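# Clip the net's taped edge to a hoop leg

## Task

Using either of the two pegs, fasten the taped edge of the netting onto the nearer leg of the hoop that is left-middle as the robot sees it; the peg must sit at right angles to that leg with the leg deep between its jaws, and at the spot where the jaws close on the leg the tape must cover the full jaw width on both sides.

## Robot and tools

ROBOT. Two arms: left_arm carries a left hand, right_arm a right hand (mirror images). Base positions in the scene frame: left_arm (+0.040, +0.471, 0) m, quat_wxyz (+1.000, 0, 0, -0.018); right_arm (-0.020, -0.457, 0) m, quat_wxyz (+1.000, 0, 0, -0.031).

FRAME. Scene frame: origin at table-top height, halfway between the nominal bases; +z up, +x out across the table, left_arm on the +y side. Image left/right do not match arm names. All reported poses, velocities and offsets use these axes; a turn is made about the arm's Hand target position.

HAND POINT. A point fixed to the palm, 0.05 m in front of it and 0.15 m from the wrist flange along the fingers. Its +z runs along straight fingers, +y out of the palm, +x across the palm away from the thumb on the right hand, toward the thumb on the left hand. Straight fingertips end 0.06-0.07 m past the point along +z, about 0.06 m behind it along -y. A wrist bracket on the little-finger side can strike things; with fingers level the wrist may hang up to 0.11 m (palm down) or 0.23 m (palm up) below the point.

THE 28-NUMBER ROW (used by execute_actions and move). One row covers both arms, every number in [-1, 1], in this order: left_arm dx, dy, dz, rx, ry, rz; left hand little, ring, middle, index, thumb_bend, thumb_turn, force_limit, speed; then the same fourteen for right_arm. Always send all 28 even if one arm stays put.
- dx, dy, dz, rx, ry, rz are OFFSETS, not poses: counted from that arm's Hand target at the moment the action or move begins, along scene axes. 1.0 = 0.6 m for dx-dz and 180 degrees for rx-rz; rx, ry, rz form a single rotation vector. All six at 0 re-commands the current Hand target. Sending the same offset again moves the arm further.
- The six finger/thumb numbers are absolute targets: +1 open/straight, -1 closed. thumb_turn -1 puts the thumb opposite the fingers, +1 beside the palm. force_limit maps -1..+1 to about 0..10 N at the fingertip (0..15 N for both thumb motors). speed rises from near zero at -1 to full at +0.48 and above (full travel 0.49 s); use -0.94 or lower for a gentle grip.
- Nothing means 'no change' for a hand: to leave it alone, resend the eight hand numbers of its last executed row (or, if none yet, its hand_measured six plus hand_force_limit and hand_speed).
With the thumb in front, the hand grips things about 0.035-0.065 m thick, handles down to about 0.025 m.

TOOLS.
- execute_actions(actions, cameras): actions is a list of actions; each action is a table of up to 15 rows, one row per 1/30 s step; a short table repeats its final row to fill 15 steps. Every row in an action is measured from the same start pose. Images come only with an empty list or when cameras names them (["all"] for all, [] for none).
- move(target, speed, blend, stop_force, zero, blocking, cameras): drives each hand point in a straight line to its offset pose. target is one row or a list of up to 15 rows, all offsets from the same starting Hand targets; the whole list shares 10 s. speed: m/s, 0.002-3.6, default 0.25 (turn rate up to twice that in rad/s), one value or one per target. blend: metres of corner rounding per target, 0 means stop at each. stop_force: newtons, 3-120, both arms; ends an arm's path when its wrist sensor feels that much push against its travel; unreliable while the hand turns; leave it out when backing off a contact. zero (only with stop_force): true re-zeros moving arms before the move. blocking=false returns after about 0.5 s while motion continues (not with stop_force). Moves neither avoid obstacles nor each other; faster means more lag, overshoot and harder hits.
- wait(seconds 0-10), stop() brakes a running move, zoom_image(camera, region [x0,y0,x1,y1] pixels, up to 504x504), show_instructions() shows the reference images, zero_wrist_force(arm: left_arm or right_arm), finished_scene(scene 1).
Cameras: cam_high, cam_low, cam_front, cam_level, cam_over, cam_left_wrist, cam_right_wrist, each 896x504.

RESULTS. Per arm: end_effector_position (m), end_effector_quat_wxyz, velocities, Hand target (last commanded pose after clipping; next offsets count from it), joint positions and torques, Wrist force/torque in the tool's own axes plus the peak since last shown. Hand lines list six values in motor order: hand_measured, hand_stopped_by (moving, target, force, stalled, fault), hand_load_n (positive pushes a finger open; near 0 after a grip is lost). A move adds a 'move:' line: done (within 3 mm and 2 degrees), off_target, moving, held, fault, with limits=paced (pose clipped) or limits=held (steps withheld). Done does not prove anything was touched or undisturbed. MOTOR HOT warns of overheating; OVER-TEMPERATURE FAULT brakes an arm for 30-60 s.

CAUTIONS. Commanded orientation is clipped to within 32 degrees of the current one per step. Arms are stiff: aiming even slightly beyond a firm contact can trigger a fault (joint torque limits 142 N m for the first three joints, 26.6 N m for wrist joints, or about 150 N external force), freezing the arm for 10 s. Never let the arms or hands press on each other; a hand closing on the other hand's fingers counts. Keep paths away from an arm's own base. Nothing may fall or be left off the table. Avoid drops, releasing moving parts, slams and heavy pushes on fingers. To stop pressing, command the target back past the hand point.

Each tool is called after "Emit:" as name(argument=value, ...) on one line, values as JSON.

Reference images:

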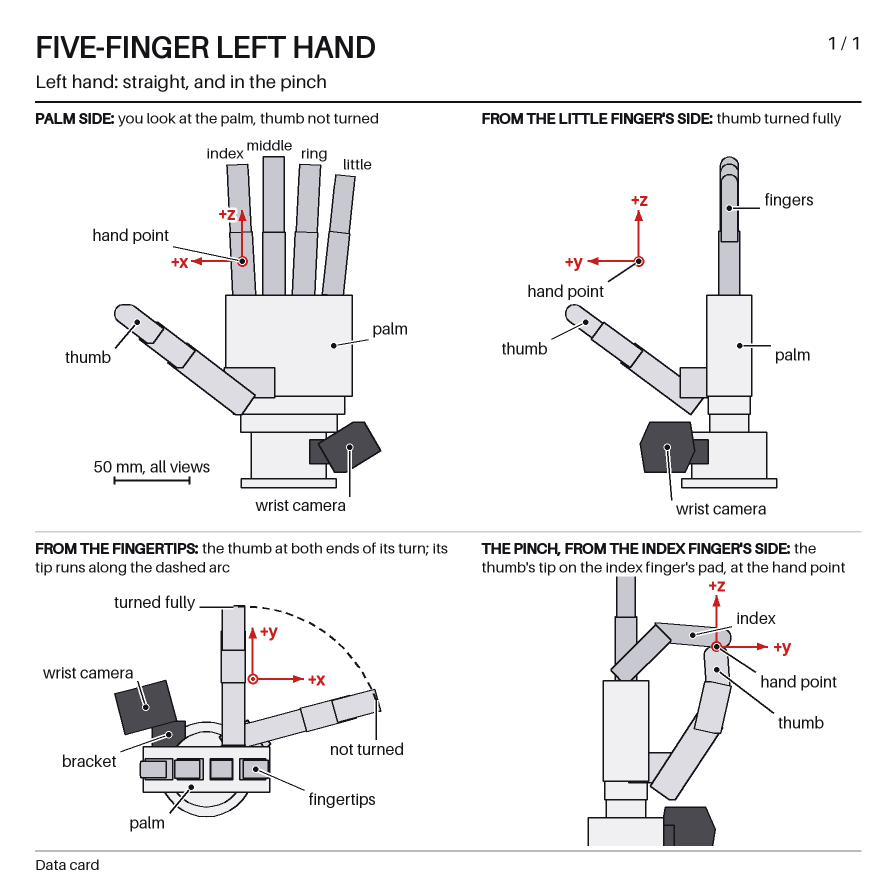

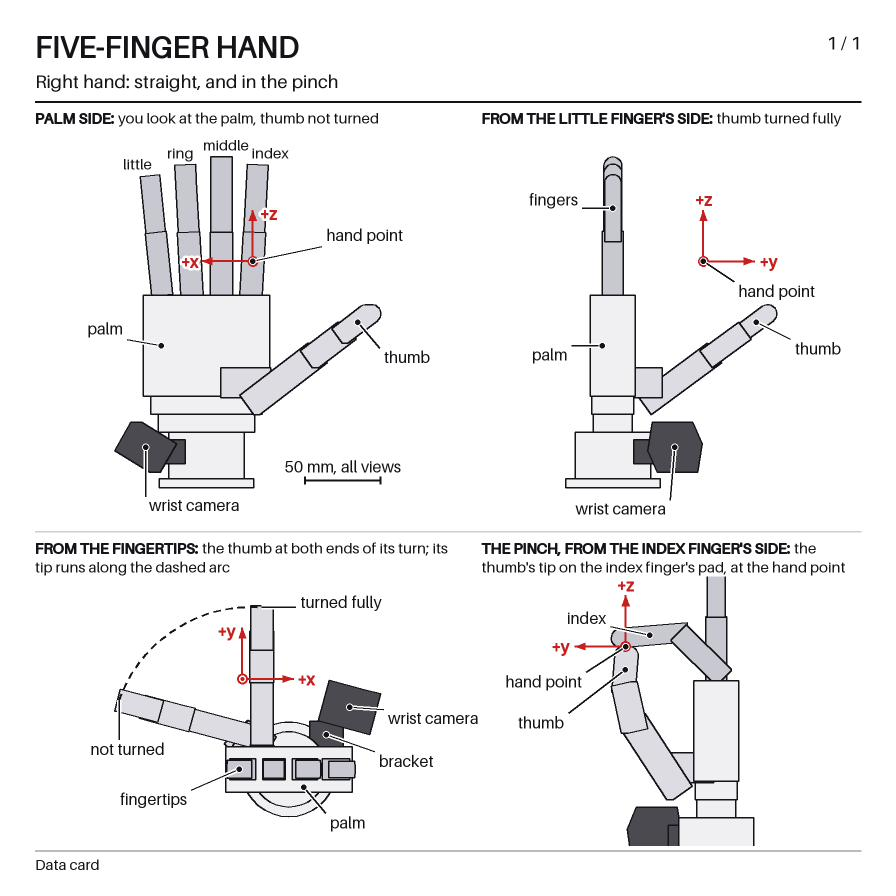

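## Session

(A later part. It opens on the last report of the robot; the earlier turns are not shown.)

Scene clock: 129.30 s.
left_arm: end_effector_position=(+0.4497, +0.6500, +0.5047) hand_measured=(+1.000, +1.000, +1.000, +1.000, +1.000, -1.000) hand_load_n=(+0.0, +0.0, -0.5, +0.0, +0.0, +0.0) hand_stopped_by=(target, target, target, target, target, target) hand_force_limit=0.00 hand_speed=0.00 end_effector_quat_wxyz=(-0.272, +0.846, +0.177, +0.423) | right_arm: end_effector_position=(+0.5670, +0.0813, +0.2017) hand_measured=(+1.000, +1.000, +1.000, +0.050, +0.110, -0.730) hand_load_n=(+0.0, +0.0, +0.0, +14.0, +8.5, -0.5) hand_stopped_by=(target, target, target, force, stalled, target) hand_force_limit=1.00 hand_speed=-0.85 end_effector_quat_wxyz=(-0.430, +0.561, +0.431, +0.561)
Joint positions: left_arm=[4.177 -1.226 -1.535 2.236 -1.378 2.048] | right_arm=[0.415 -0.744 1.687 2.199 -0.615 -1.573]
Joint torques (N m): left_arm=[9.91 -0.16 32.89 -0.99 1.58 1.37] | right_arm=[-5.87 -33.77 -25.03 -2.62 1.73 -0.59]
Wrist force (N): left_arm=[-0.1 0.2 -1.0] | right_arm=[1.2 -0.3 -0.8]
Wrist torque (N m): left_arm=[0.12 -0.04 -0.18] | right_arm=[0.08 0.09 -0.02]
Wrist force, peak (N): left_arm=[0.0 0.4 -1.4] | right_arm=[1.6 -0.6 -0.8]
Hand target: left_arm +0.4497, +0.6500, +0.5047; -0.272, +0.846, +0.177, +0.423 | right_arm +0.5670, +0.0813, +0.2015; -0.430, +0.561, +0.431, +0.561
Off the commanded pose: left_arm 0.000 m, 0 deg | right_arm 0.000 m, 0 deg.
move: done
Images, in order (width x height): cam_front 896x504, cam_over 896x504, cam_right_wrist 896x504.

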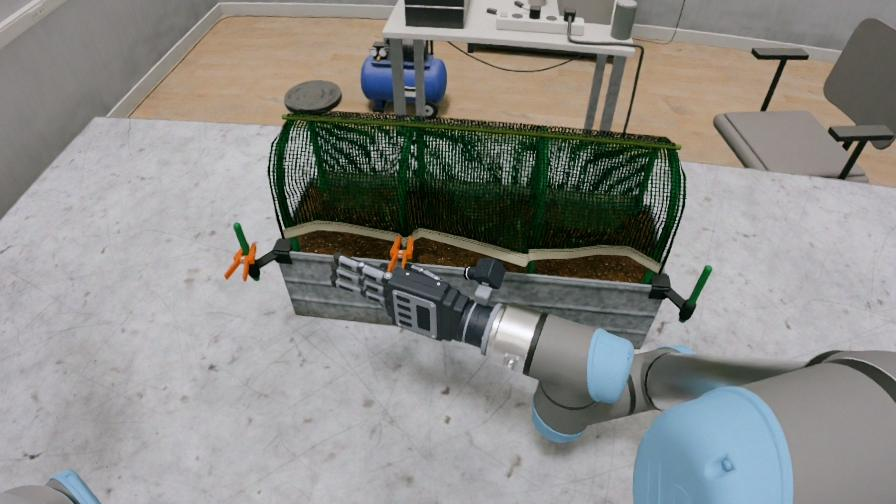

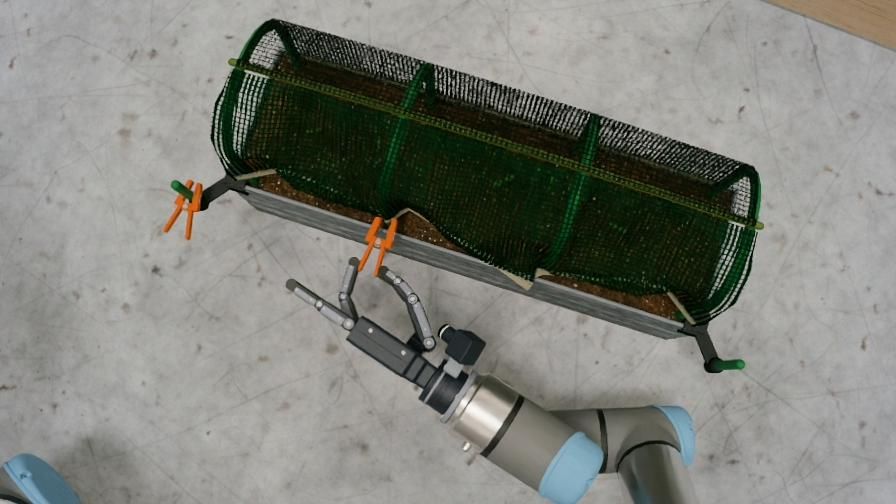

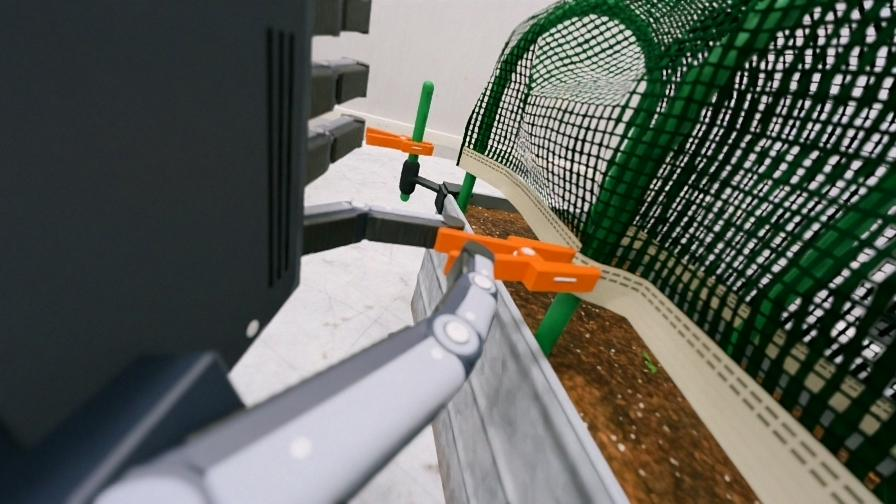

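Emit:
move(target=[0,0,0,0,0,0,1,1,1,1,1,-1,0,0,0.015,0,-0.0017,0,0,0,1,1,1,-0.02,0.1,-0.73,1.0,-0.85], speed=0.02, stop_force=20, cameras=["cam_front","cam_over","cam_right_wrist"])

Emit:
zoom_image(camera="cam_right_wrist", region=[540, 220, 640, 320])

Emit:
zoom_image(camera="cam_front", region=[385, 225, 425, 260])

Emit:
zoom_image(camera="cam_over", region=[352, 188, 412, 258])

Scene clock: 131.37 s.
left_arm: end_effector_position=(+0.4497, +0.6500, +0.5047) hand_measured=(+1.000, +1.000, +1.000, +1.000, +1.000, -1.000) hand_load_n=(+0.0, +0.0, +0.0, +0.0, +0.0, +0.0) hand_stopped_by=(target, target, target, target, target, target) hand_force_limit=0.00 hand_speed=0.00 end_effector_quat_wxyz=(-0.272, +0.846, +0.177, +0.423) | right_arm: end_effector_position=(+0.5760, +0.0813, +0.2005) hand_measured=(+1.000, +1.000, +1.000, +0.050, +0.110, -0.730) hand_load_n=(+0.0, +0.0, +0.0, +14.0, +9.5, -0.5) hand_stopped_by=(target, target, target, force, stalled, target) hand_force_limit=1.00 hand_speed=-0.85 end_effector_quat_wxyz=(-0.430, +0.561, +0.431, +0.561)
Joint positions: left_arm=[4.177 -1.226 -1.535 2.236 -1.378 2.048] | right_arm=[0.41 -0.731 1.662 2.211 -0.61 -1.573]
Joint torques (N m): left_arm=[11.05 0.04 31.82 -1.26 1.45 1.45] | right_arm=[-7.14 -34.95 -25.15 0.52 1.45 0.69]
Wrist force (N): left_arm=[-0.1 0.2 -1.1] | right_arm=[1.5 -1.3 0.0]
Wrist torque (N m): left_arm=[0.14 -0.05 -0.18] | right_arm=[0.03 0.04 -0.03]
Wrist force, peak (N): left_arm=[-0.2 0.3 -1.4] | right_arm=[1.4 -2.4 -0.6]
Hand target: left_arm +0.4497, +0.6500, +0.5047; -0.272, +0.846, +0.177, +0.423 | right_arm +0.5760, +0.0813, +0.2005; -0.430, +0.561, +0.431, +0.561
Off the commanded pose: left_arm 0.000 m, 0 deg | right_arm 0.000 m, 0 deg.
move: done
Images, in order (width x height): cam_front 896x504, cam_over 896x504, cam_right_wrist 896x504.

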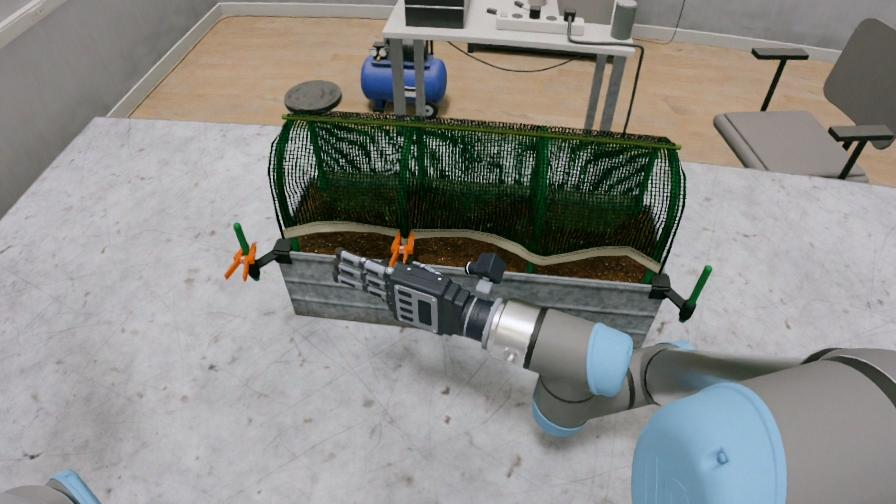

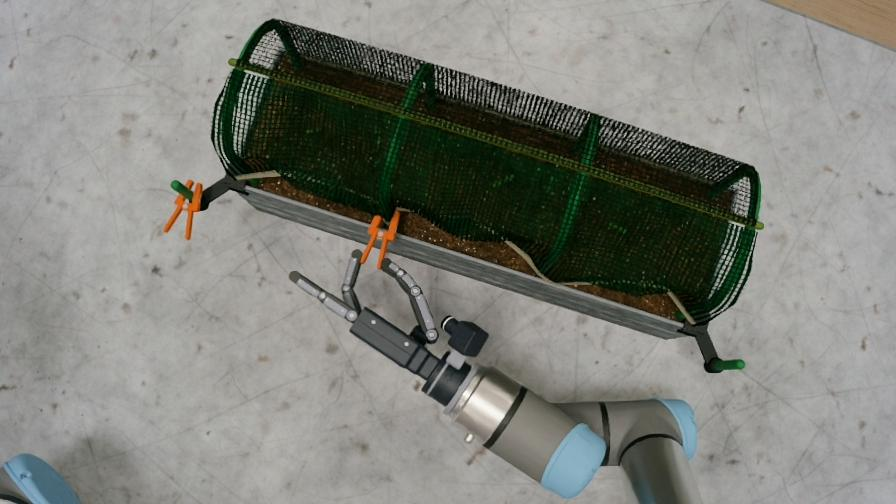

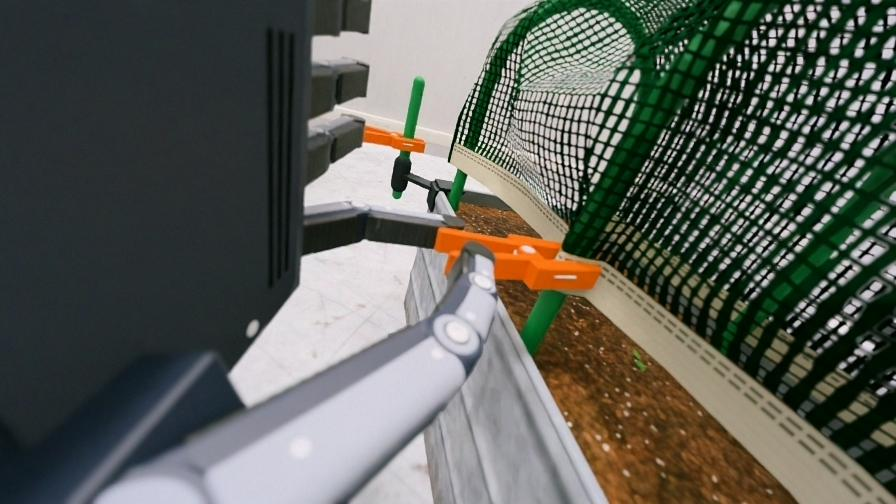

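Scaled by 5.040 from the camera's 896x504 image, which has a finer 1280x720 frame.

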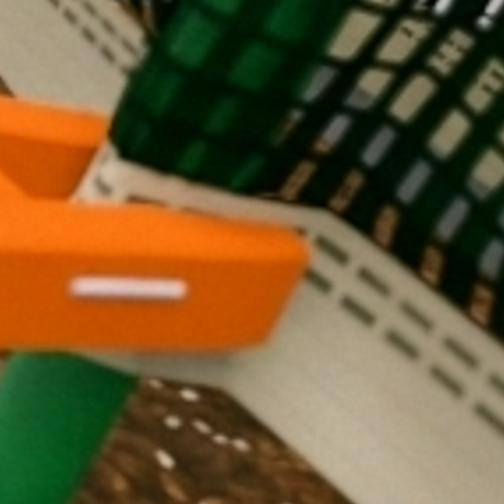

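Scaled by 12.600 from the camera's 896x504 image, which has a finer 1280x720 frame.

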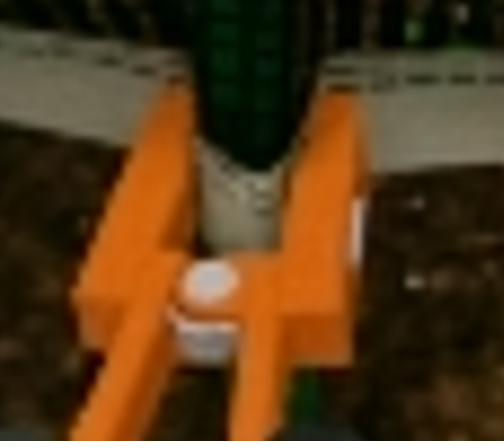

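Scaled by 7.200 from the camera's 896x504 image, which has a finer 1280x720 frame.

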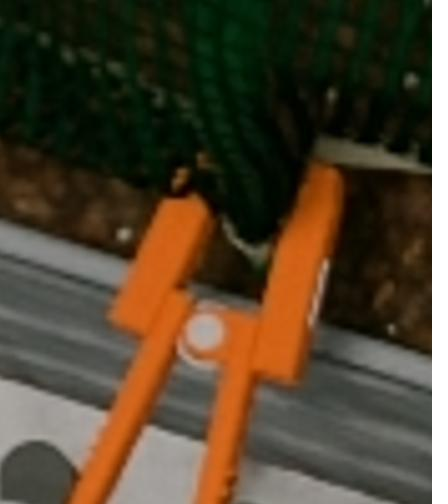

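Emit:
move(target=[0,0,0,0,0,0,1,1,1,1,1,-1,0,0,0.0083,0,0,0,0,0,1,1,1,-0.02,0.1,-0.73,1.0,-0.85], speed=0.02, stop_force=15, cameras=["cam_front","cam_over","cam_right_wrist","cam_high","cam_low"])

Emit:
zoom_image(camera="cam_right_wrist", region=[530, 210, 640, 320])

Emit:
zoom_image(camera="cam_front", region=[385, 225, 425, 260])

Emit:
zoom_image(camera="cam_over", region=[352, 188, 412, 258])

Scene clock: 134.33 s.
left_arm: end_effector_position=(+0.4497, +0.6500, +0.5047) hand_measured=(+1.000, +1.000, +1.000, +1.000, +1.000, -1.000) hand_load_n=(+0.0, +0.0, +0.0, +0.0, +0.0, +0.0) hand_stopped_by=(target, target, target, target, target, target) hand_force_limit=0.00 hand_speed=0.00 end_effector_quat_wxyz=(-0.272, +0.846, +0.177, +0.423) | right_arm: end_effector_position=(+0.5809, +0.0813, +0.2005) hand_measured=(+1.000, +1.000, +1.000, +0.050, +0.110, -0.730) hand_load_n=(+0.0, +0.0, +0.0, +13.5, +6.5, +0.0) hand_stopped_by=(target, target, target, force, stalled, target) hand_force_limit=1.00 hand_speed=-0.85 end_effector_quat_wxyz=(-0.430, +0.561, +0.431, +0.561)
Joint positions: left_arm=[4.177 -1.226 -1.535 2.236 -1.378 2.048] | right_arm=[0.407 -0.725 1.647 2.22 -0.607 -1.573]
Joint torques (N m): left_arm=[10.85 -0.5 32.28 -1.27 1.49 1.32] | right_arm=[-9.36 -35.17 -26.73 0.94 0.27 0.39]
Wrist force (N): left_arm=[0.0 0.2 -1.1] | right_arm=[1.2 -6.8 -1.6]
Wrist torque (N m): left_arm=[0.13 -0.07 -0.17] | right_arm=[0.10 0.07 -0.04]
Wrist force, peak (N): left_arm=[-0.1 0.5 -1.5] | right_arm=[1.4 -7.4 -1.2]
Hand target: left_arm +0.4497, +0.6500, +0.5047; -0.272, +0.846, +0.177, +0.423 | right_arm +0.5809, +0.0813, +0.2005; -0.430, +0.561, +0.431, +0.561
Off the commanded pose: left_arm 0.000 m, 0 deg | right_arm 0.000 m, 0 deg.
move: done
Images, in order (width x height): cam_high 896x504, cam_low 896x504, cam_front 896x504, cam_over 896x504, cam_right_wrist 896x504.

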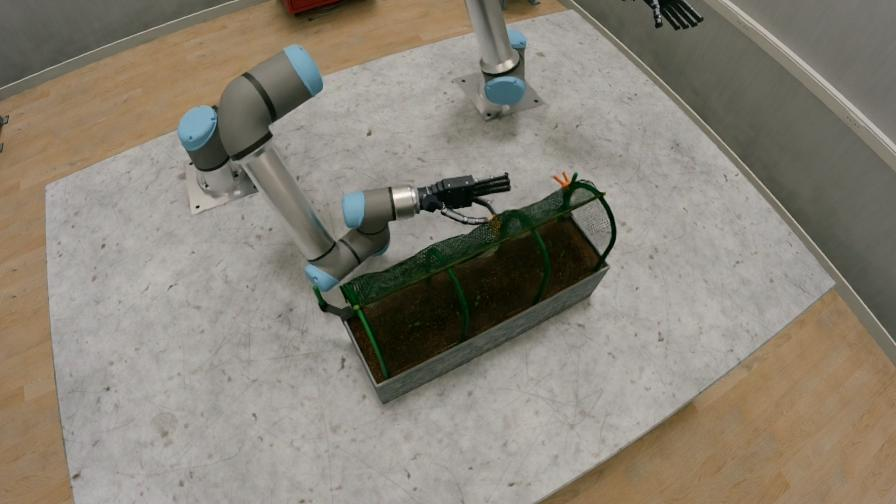

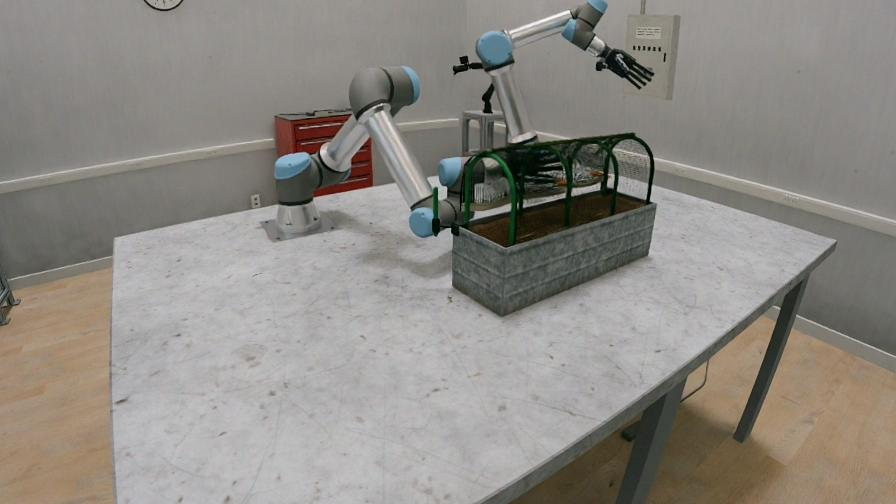

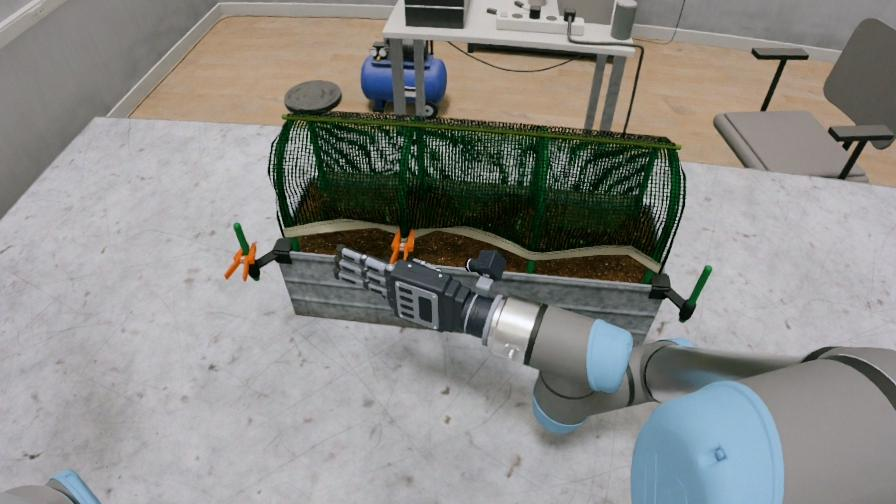

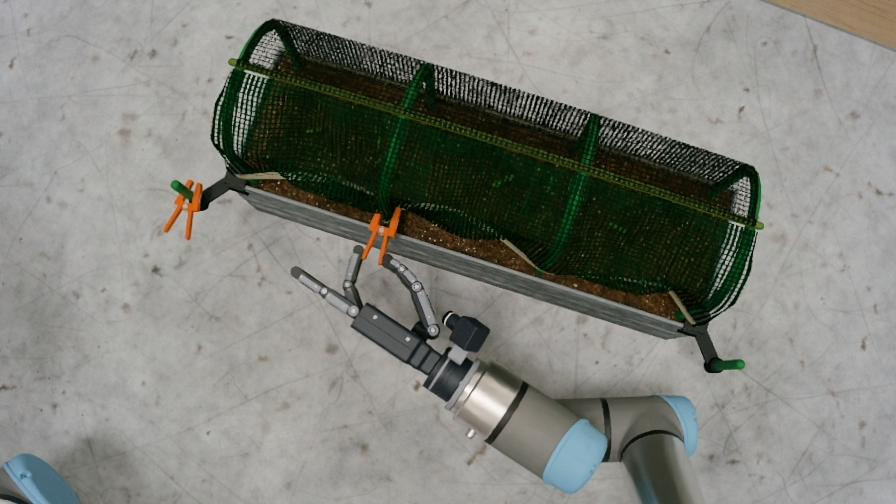

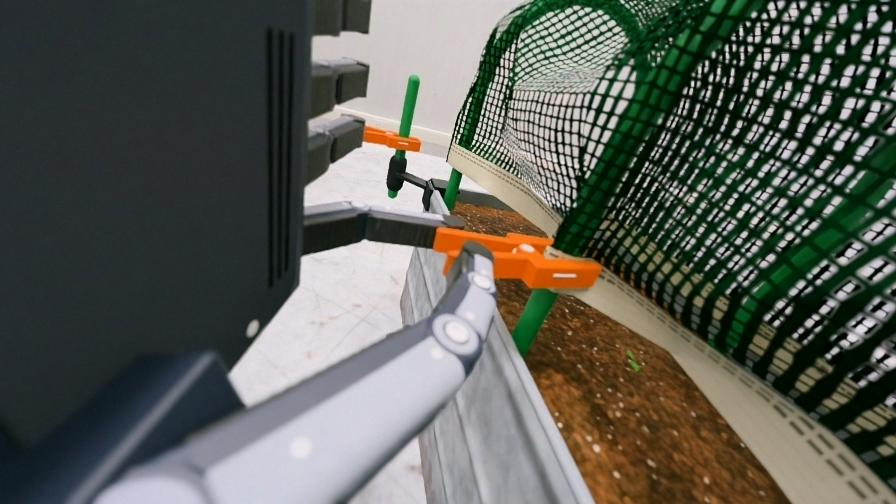

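Scaled by 4.582 from the camera's 896x504 image, which has a finer 1280x720 frame.

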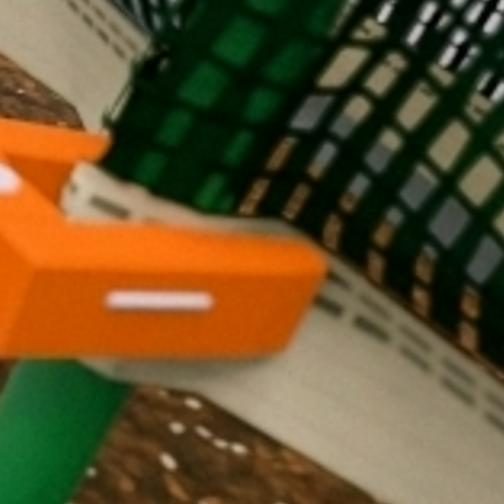

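Scaled by 12.600 from the camera's 896x504 image, which has a finer 1280x720 frame.

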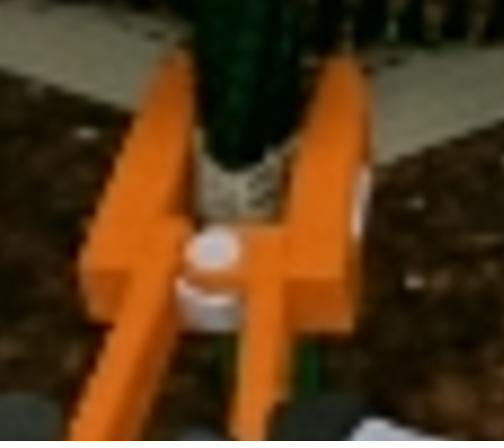

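Scaled by 7.200 from the camera's 896x504 image, which has a finer 1280x720 frame.

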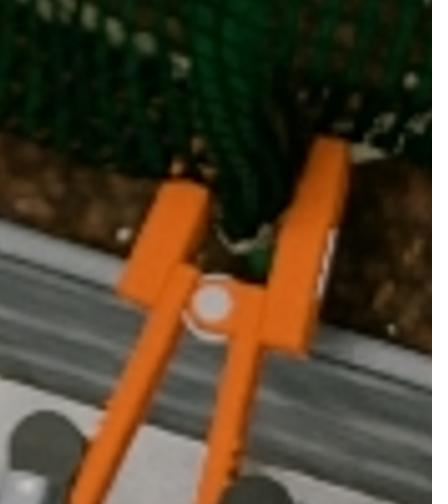

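Emit:
move(target=[0,0,0,0,0,0,1,1,1,1,1,-1,0,0,-0.0015,0,0,0,0,0,1,1,1,-0.02,0.1,-0.73,1.0,-0.85], speed=0.02)

Scene clock: 136.07 s.
left_arm: end_effector_position=(+0.4497, +0.6500, +0.5047) hand_measured=(+1.000, +1.000, +1.000, +1.000, +1.000, -1.000) hand_load_n=(+0.0, +0.0, +0.0, +0.0, +0.0, +0.0) hand_stopped_by=(target, target, target, target, target, target) hand_force_limit=0.00 hand_speed=0.00 end_effector_quat_wxyz=(-0.272, +0.846, +0.177, +0.423) | right_arm: end_effector_position=(+0.5801, +0.0813, +0.2005) hand_measured=(+1.000, +1.000, +1.000, +0.050, +0.110, -0.730) hand_load_n=(+0.0, +0.0, +0.0, +13.0, +7.5, -0.5) hand_stopped_by=(target, target, target, force, stalled, target) hand_force_limit=1.00 hand_speed=-0.85 end_effector_quat_wxyz=(-0.430, +0.561, +0.431, +0.561)
Joint positions: left_arm=[4.177 -1.226 -1.535 2.236 -1.378 2.048] | right_arm=[0.407 -0.726 1.65 2.218 -0.607 -1.573]
Joint torques (N m): left_arm=[10.08 -0.5 33.25 -1.1 1.57 1.27] | right_arm=[4.43 -53.12 0.08 -2.49 -2.24 -0.19]
Wrist force (N): left_arm=[-0.3 0.3 -1.3] | right_arm=[1.1 -3.5 -1.0]
Wrist torque (N m): left_arm=[0.15 -0.03 -0.19] | right_arm=[0.10 0.09 -0.04]
Wrist force, peak (N): left_arm=[0.0 0.2 -1.5] | right_arm=[0.9 -7.1 -1.7]
Hand target: left_arm +0.4497, +0.6500, +0.5047; -0.272, +0.846, +0.177, +0.423 | right_arm +0.5800, +0.0813, +0.2005; -0.430, +0.561, +0.431, +0.561
Off the commanded pose: left_arm 0.000 m, 0 deg | right_arm 0.000 m, 0 deg.
move: done

Emit:
execute_actions(actions=[], cameras=["cam_front","cam_right_wrist","cam_over"])

Scene clock: 136.67 s.
left_arm: end_effector_position=(+0.4497, +0.6500, +0.5047) hand_measured=(+1.000, +1.000, +1.000, +1.000, +1.000, -1.000) hand_load_n=(+0.0, +0.0, +0.0, +0.0, +0.0, -0.5) hand_stopped_by=(target, target, target, target, target, target) hand_force_limit=0.00 hand_speed=0.00 end_effector_quat_wxyz=(-0.272, +0.846, +0.177, +0.423) | right_arm: end_effector_position=(+0.5800, +0.0813, +0.2005) hand_measured=(+1.000, +1.000, +1.000, +0.050, +0.110, -0.730) hand_load_n=(+0.0, +0.0, +0.0, +13.0, +8.0, +0.0) hand_stopped_by=(target, target, target, force, stalled, target) hand_force_limit=1.00 hand_speed=-0.85 end_effector_quat_wxyz=(-0.430, +0.561, +0.431, +0.561)
Joint positions: left_arm=[4.177 -1.226 -1.535 2.236 -1.378 2.048] | right_arm=[0.407 -0.726 1.65 2.218 -0.607 -1.573]
Joint velocities: within noise
Joint torques (N m): left_arm=[10.29 -0.69 32.14 -1.08 1.61 1.19] | right_arm=[4.15 -53.52 -0.4 -2.39 -2.05 -0.31]
Wrist force (N): left_arm=[-0.2 0.3 -1.2] | right_arm=[1.2 -3.3 -0.8]
Wrist torque (N m): left_arm=[0.15 -0.03 -0.19] | right_arm=[0.08 0.07 -0.04]
Wrist force, peak (N): left_arm=[-0.1 0.3 -1.4] | right_arm=[1.5 -3.5 -0.9]
Hand target: left_arm +0.4497, +0.6500, +0.5047; -0.272, +0.846, +0.177, +0.423 | right_arm +0.5800, +0.0813, +0.2005; -0.430, +0.561, +0.431, +0.561
Off the commanded pose: left_arm 0.000 m, 0 deg | right_arm 0.000 m, 0 deg.
Images, in order (width x height): cam_front 896x504, cam_over 896x504, cam_right_wrist 896x504.

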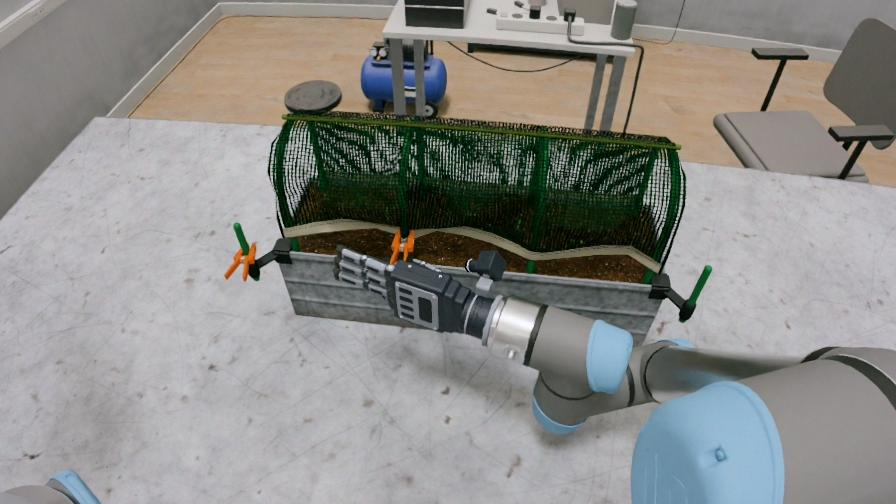

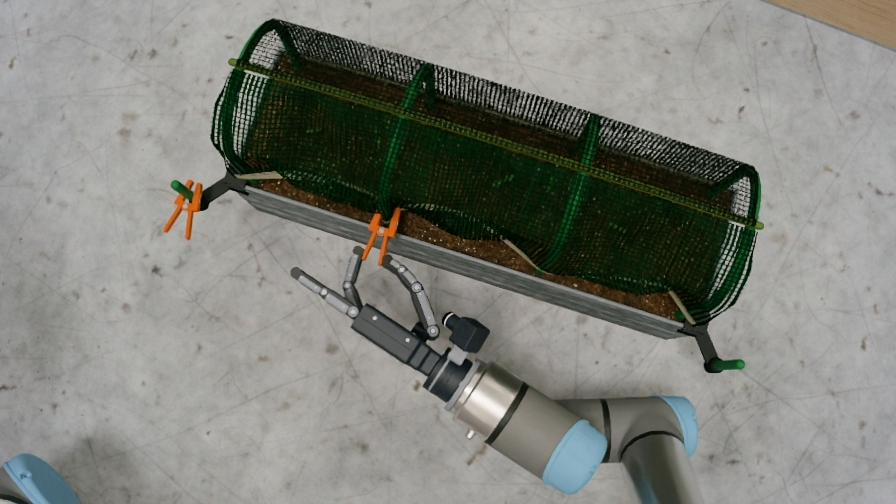

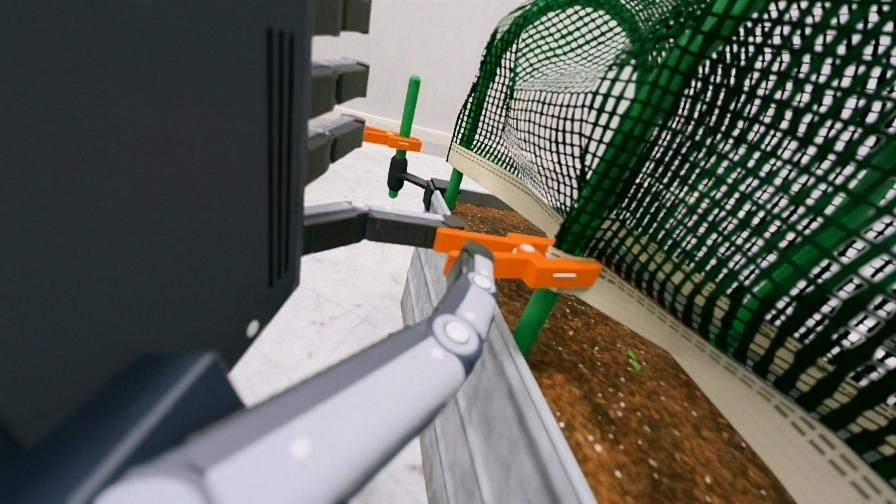

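Emit:
zoom_image(camera="cam_right_wrist", region=[430, 190, 710, 350])

Emit:
zoom_image(camera="cam_front", region=[350, 210, 470, 280])

Emit:
zoom_image(camera="cam_over", region=[330, 180, 450, 280])

Scaled by 1.800 from the camera's 896x504 image, which has a finer 1280x720 frame.

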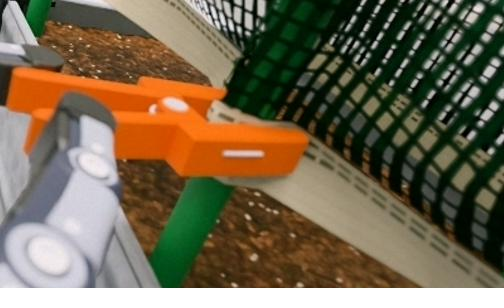

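Scaled by 4.200 from the camera's 896x504 image, which has a finer 1280x720 frame.

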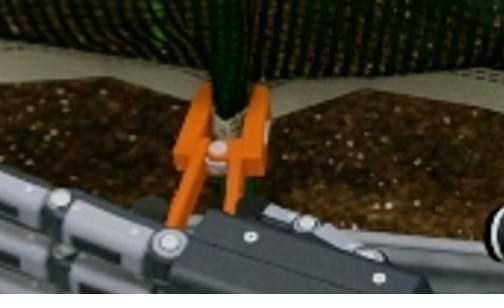

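Scaled by 4.200 from the camera's 896x504 image, which has a finer 1280x720 frame.

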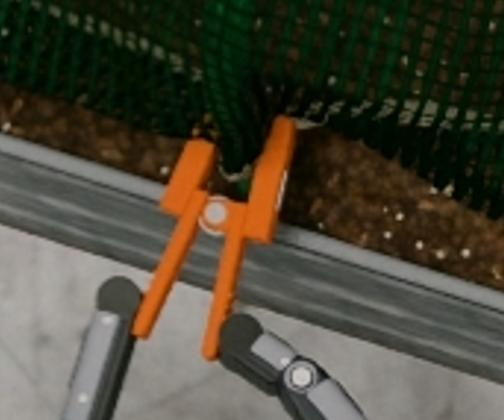

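Emit:
move(target=[0,0,0,0,0,0,1,1,1,1,1,-1,0,0,0,0,0,0,0,0,1,1,1,0.2,0.3,-0.73,0.0,-0.85], cameras=["cam_front","cam_right_wrist","cam_over"])

Scene clock: 138.23 s.
left_arm: end_effector_position=(+0.4497, +0.6500, +0.5047) hand_measured=(+1.000, +1.000, +1.000, +1.000, +1.000, -1.000) hand_load_n=(+0.0, +0.0, +0.0, +0.0, +0.0, +0.0) hand_stopped_by=(target, target, target, target, target, target) hand_force_limit=0.00 hand_speed=0.00 end_effector_quat_wxyz=(-0.272, +0.846, +0.177, +0.423) | right_arm: end_effector_position=(+0.5800, +0.0813, +0.2005) hand_measured=(+1.000, +1.000, +1.000, +0.200, +0.300, -0.730) hand_load_n=(+0.0, +0.0, +0.0, +0.0, +0.0, +0.0) hand_stopped_by=(target, target, target, target, target, target) hand_force_limit=0.00 hand_speed=-0.85 end_effector_quat_wxyz=(-0.430, +0.561, +0.431, +0.561)
Joint positions: left_arm=[4.177 -1.226 -1.535 2.236 -1.378 2.048] | right_arm=[0.407 -0.726 1.65 2.218 -0.607 -1.573]
Joint torques (N m): left_arm=[10.55 -1.27 32.4 -1.04 1.56 1.13] | right_arm=[4.03 -52.11 -0.1 -2.08 1.35 -0.74]
Wrist force (N): left_arm=[0.0 0.4 -1.3] | right_arm=[1.5 -0.5 -1.0]
Wrist torque (N m): left_arm=[0.17 -0.07 -0.18] | right_arm=[-0.02 0.04 -0.03]
Wrist force, peak (N): left_arm=[-0.2 0.2 -1.5] | right_arm=[1.5 -3.5 -0.8]
Hand target: left_arm +0.4497, +0.6500, +0.5047; -0.272, +0.846, +0.177, +0.423 | right_arm +0.5800, +0.0813, +0.2005; -0.430, +0.561, +0.431, +0.561
Off the commanded pose: left_arm 0.000 m, 0 deg | right_arm 0.000 m, 0 deg.
move: done
Images, in order (width x height): cam_front 896x504, cam_over 896x504, cam_right_wrist 896x504.

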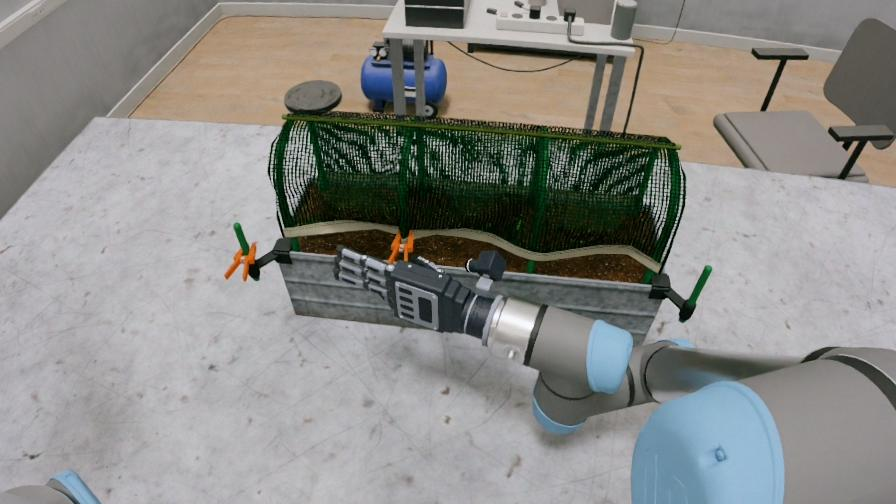

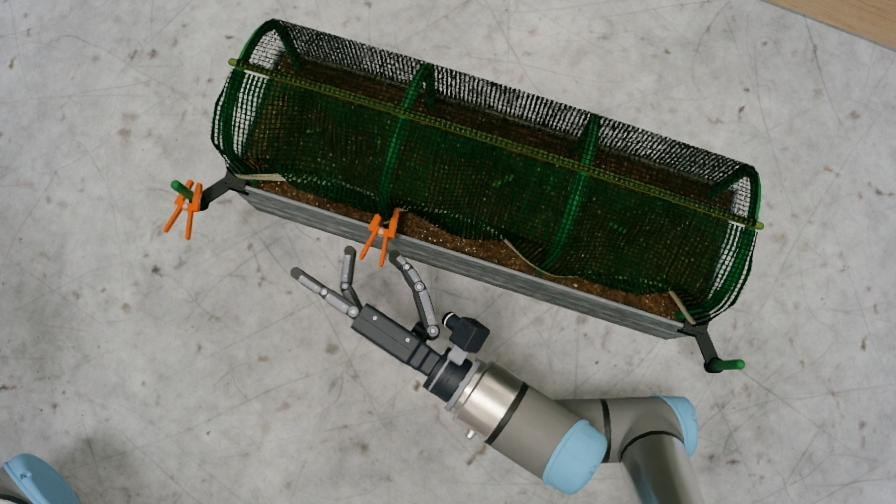

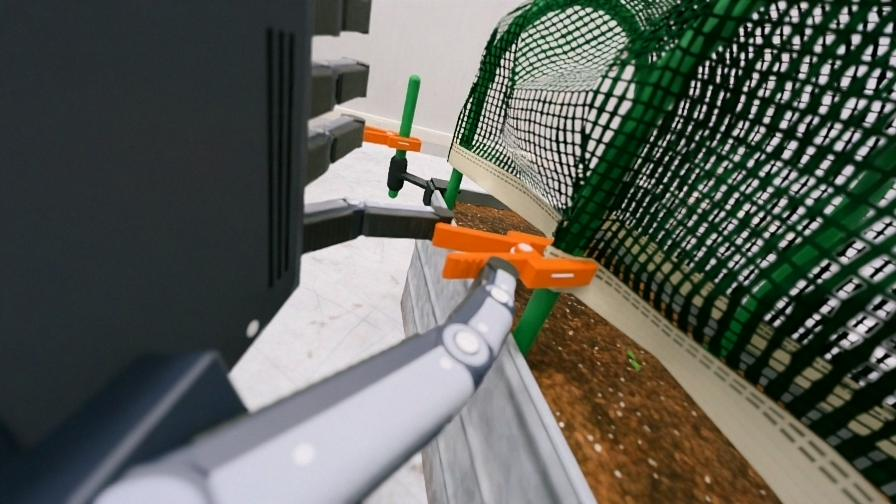

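Emit:
zoom_image(camera="cam_right_wrist", region=[430, 190, 710, 350])

Emit:
zoom_image(camera="cam_over", region=[330, 180, 450, 280])

Emit:
zoom_image(camera="cam_front", region=[350, 210, 470, 280])

Scaled by 1.800 from the camera's 896x504 image, which has a finer 1280x720 frame.

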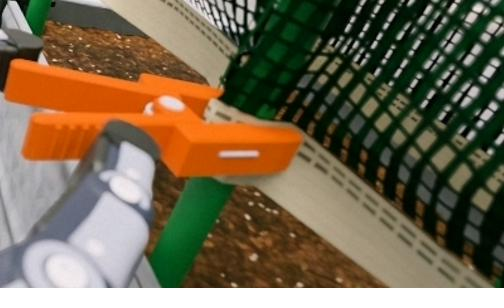

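Scaled by 4.200 from the camera's 896x504 image, which has a finer 1280x720 frame.

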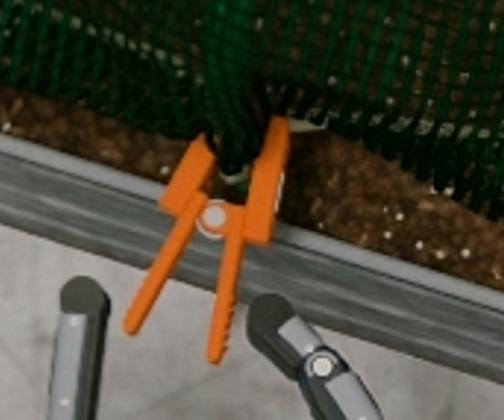

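Scaled by 4.200 from the camera's 896x504 image, which has a finer 1280x720 frame.

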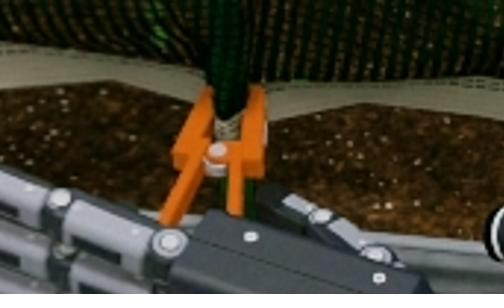

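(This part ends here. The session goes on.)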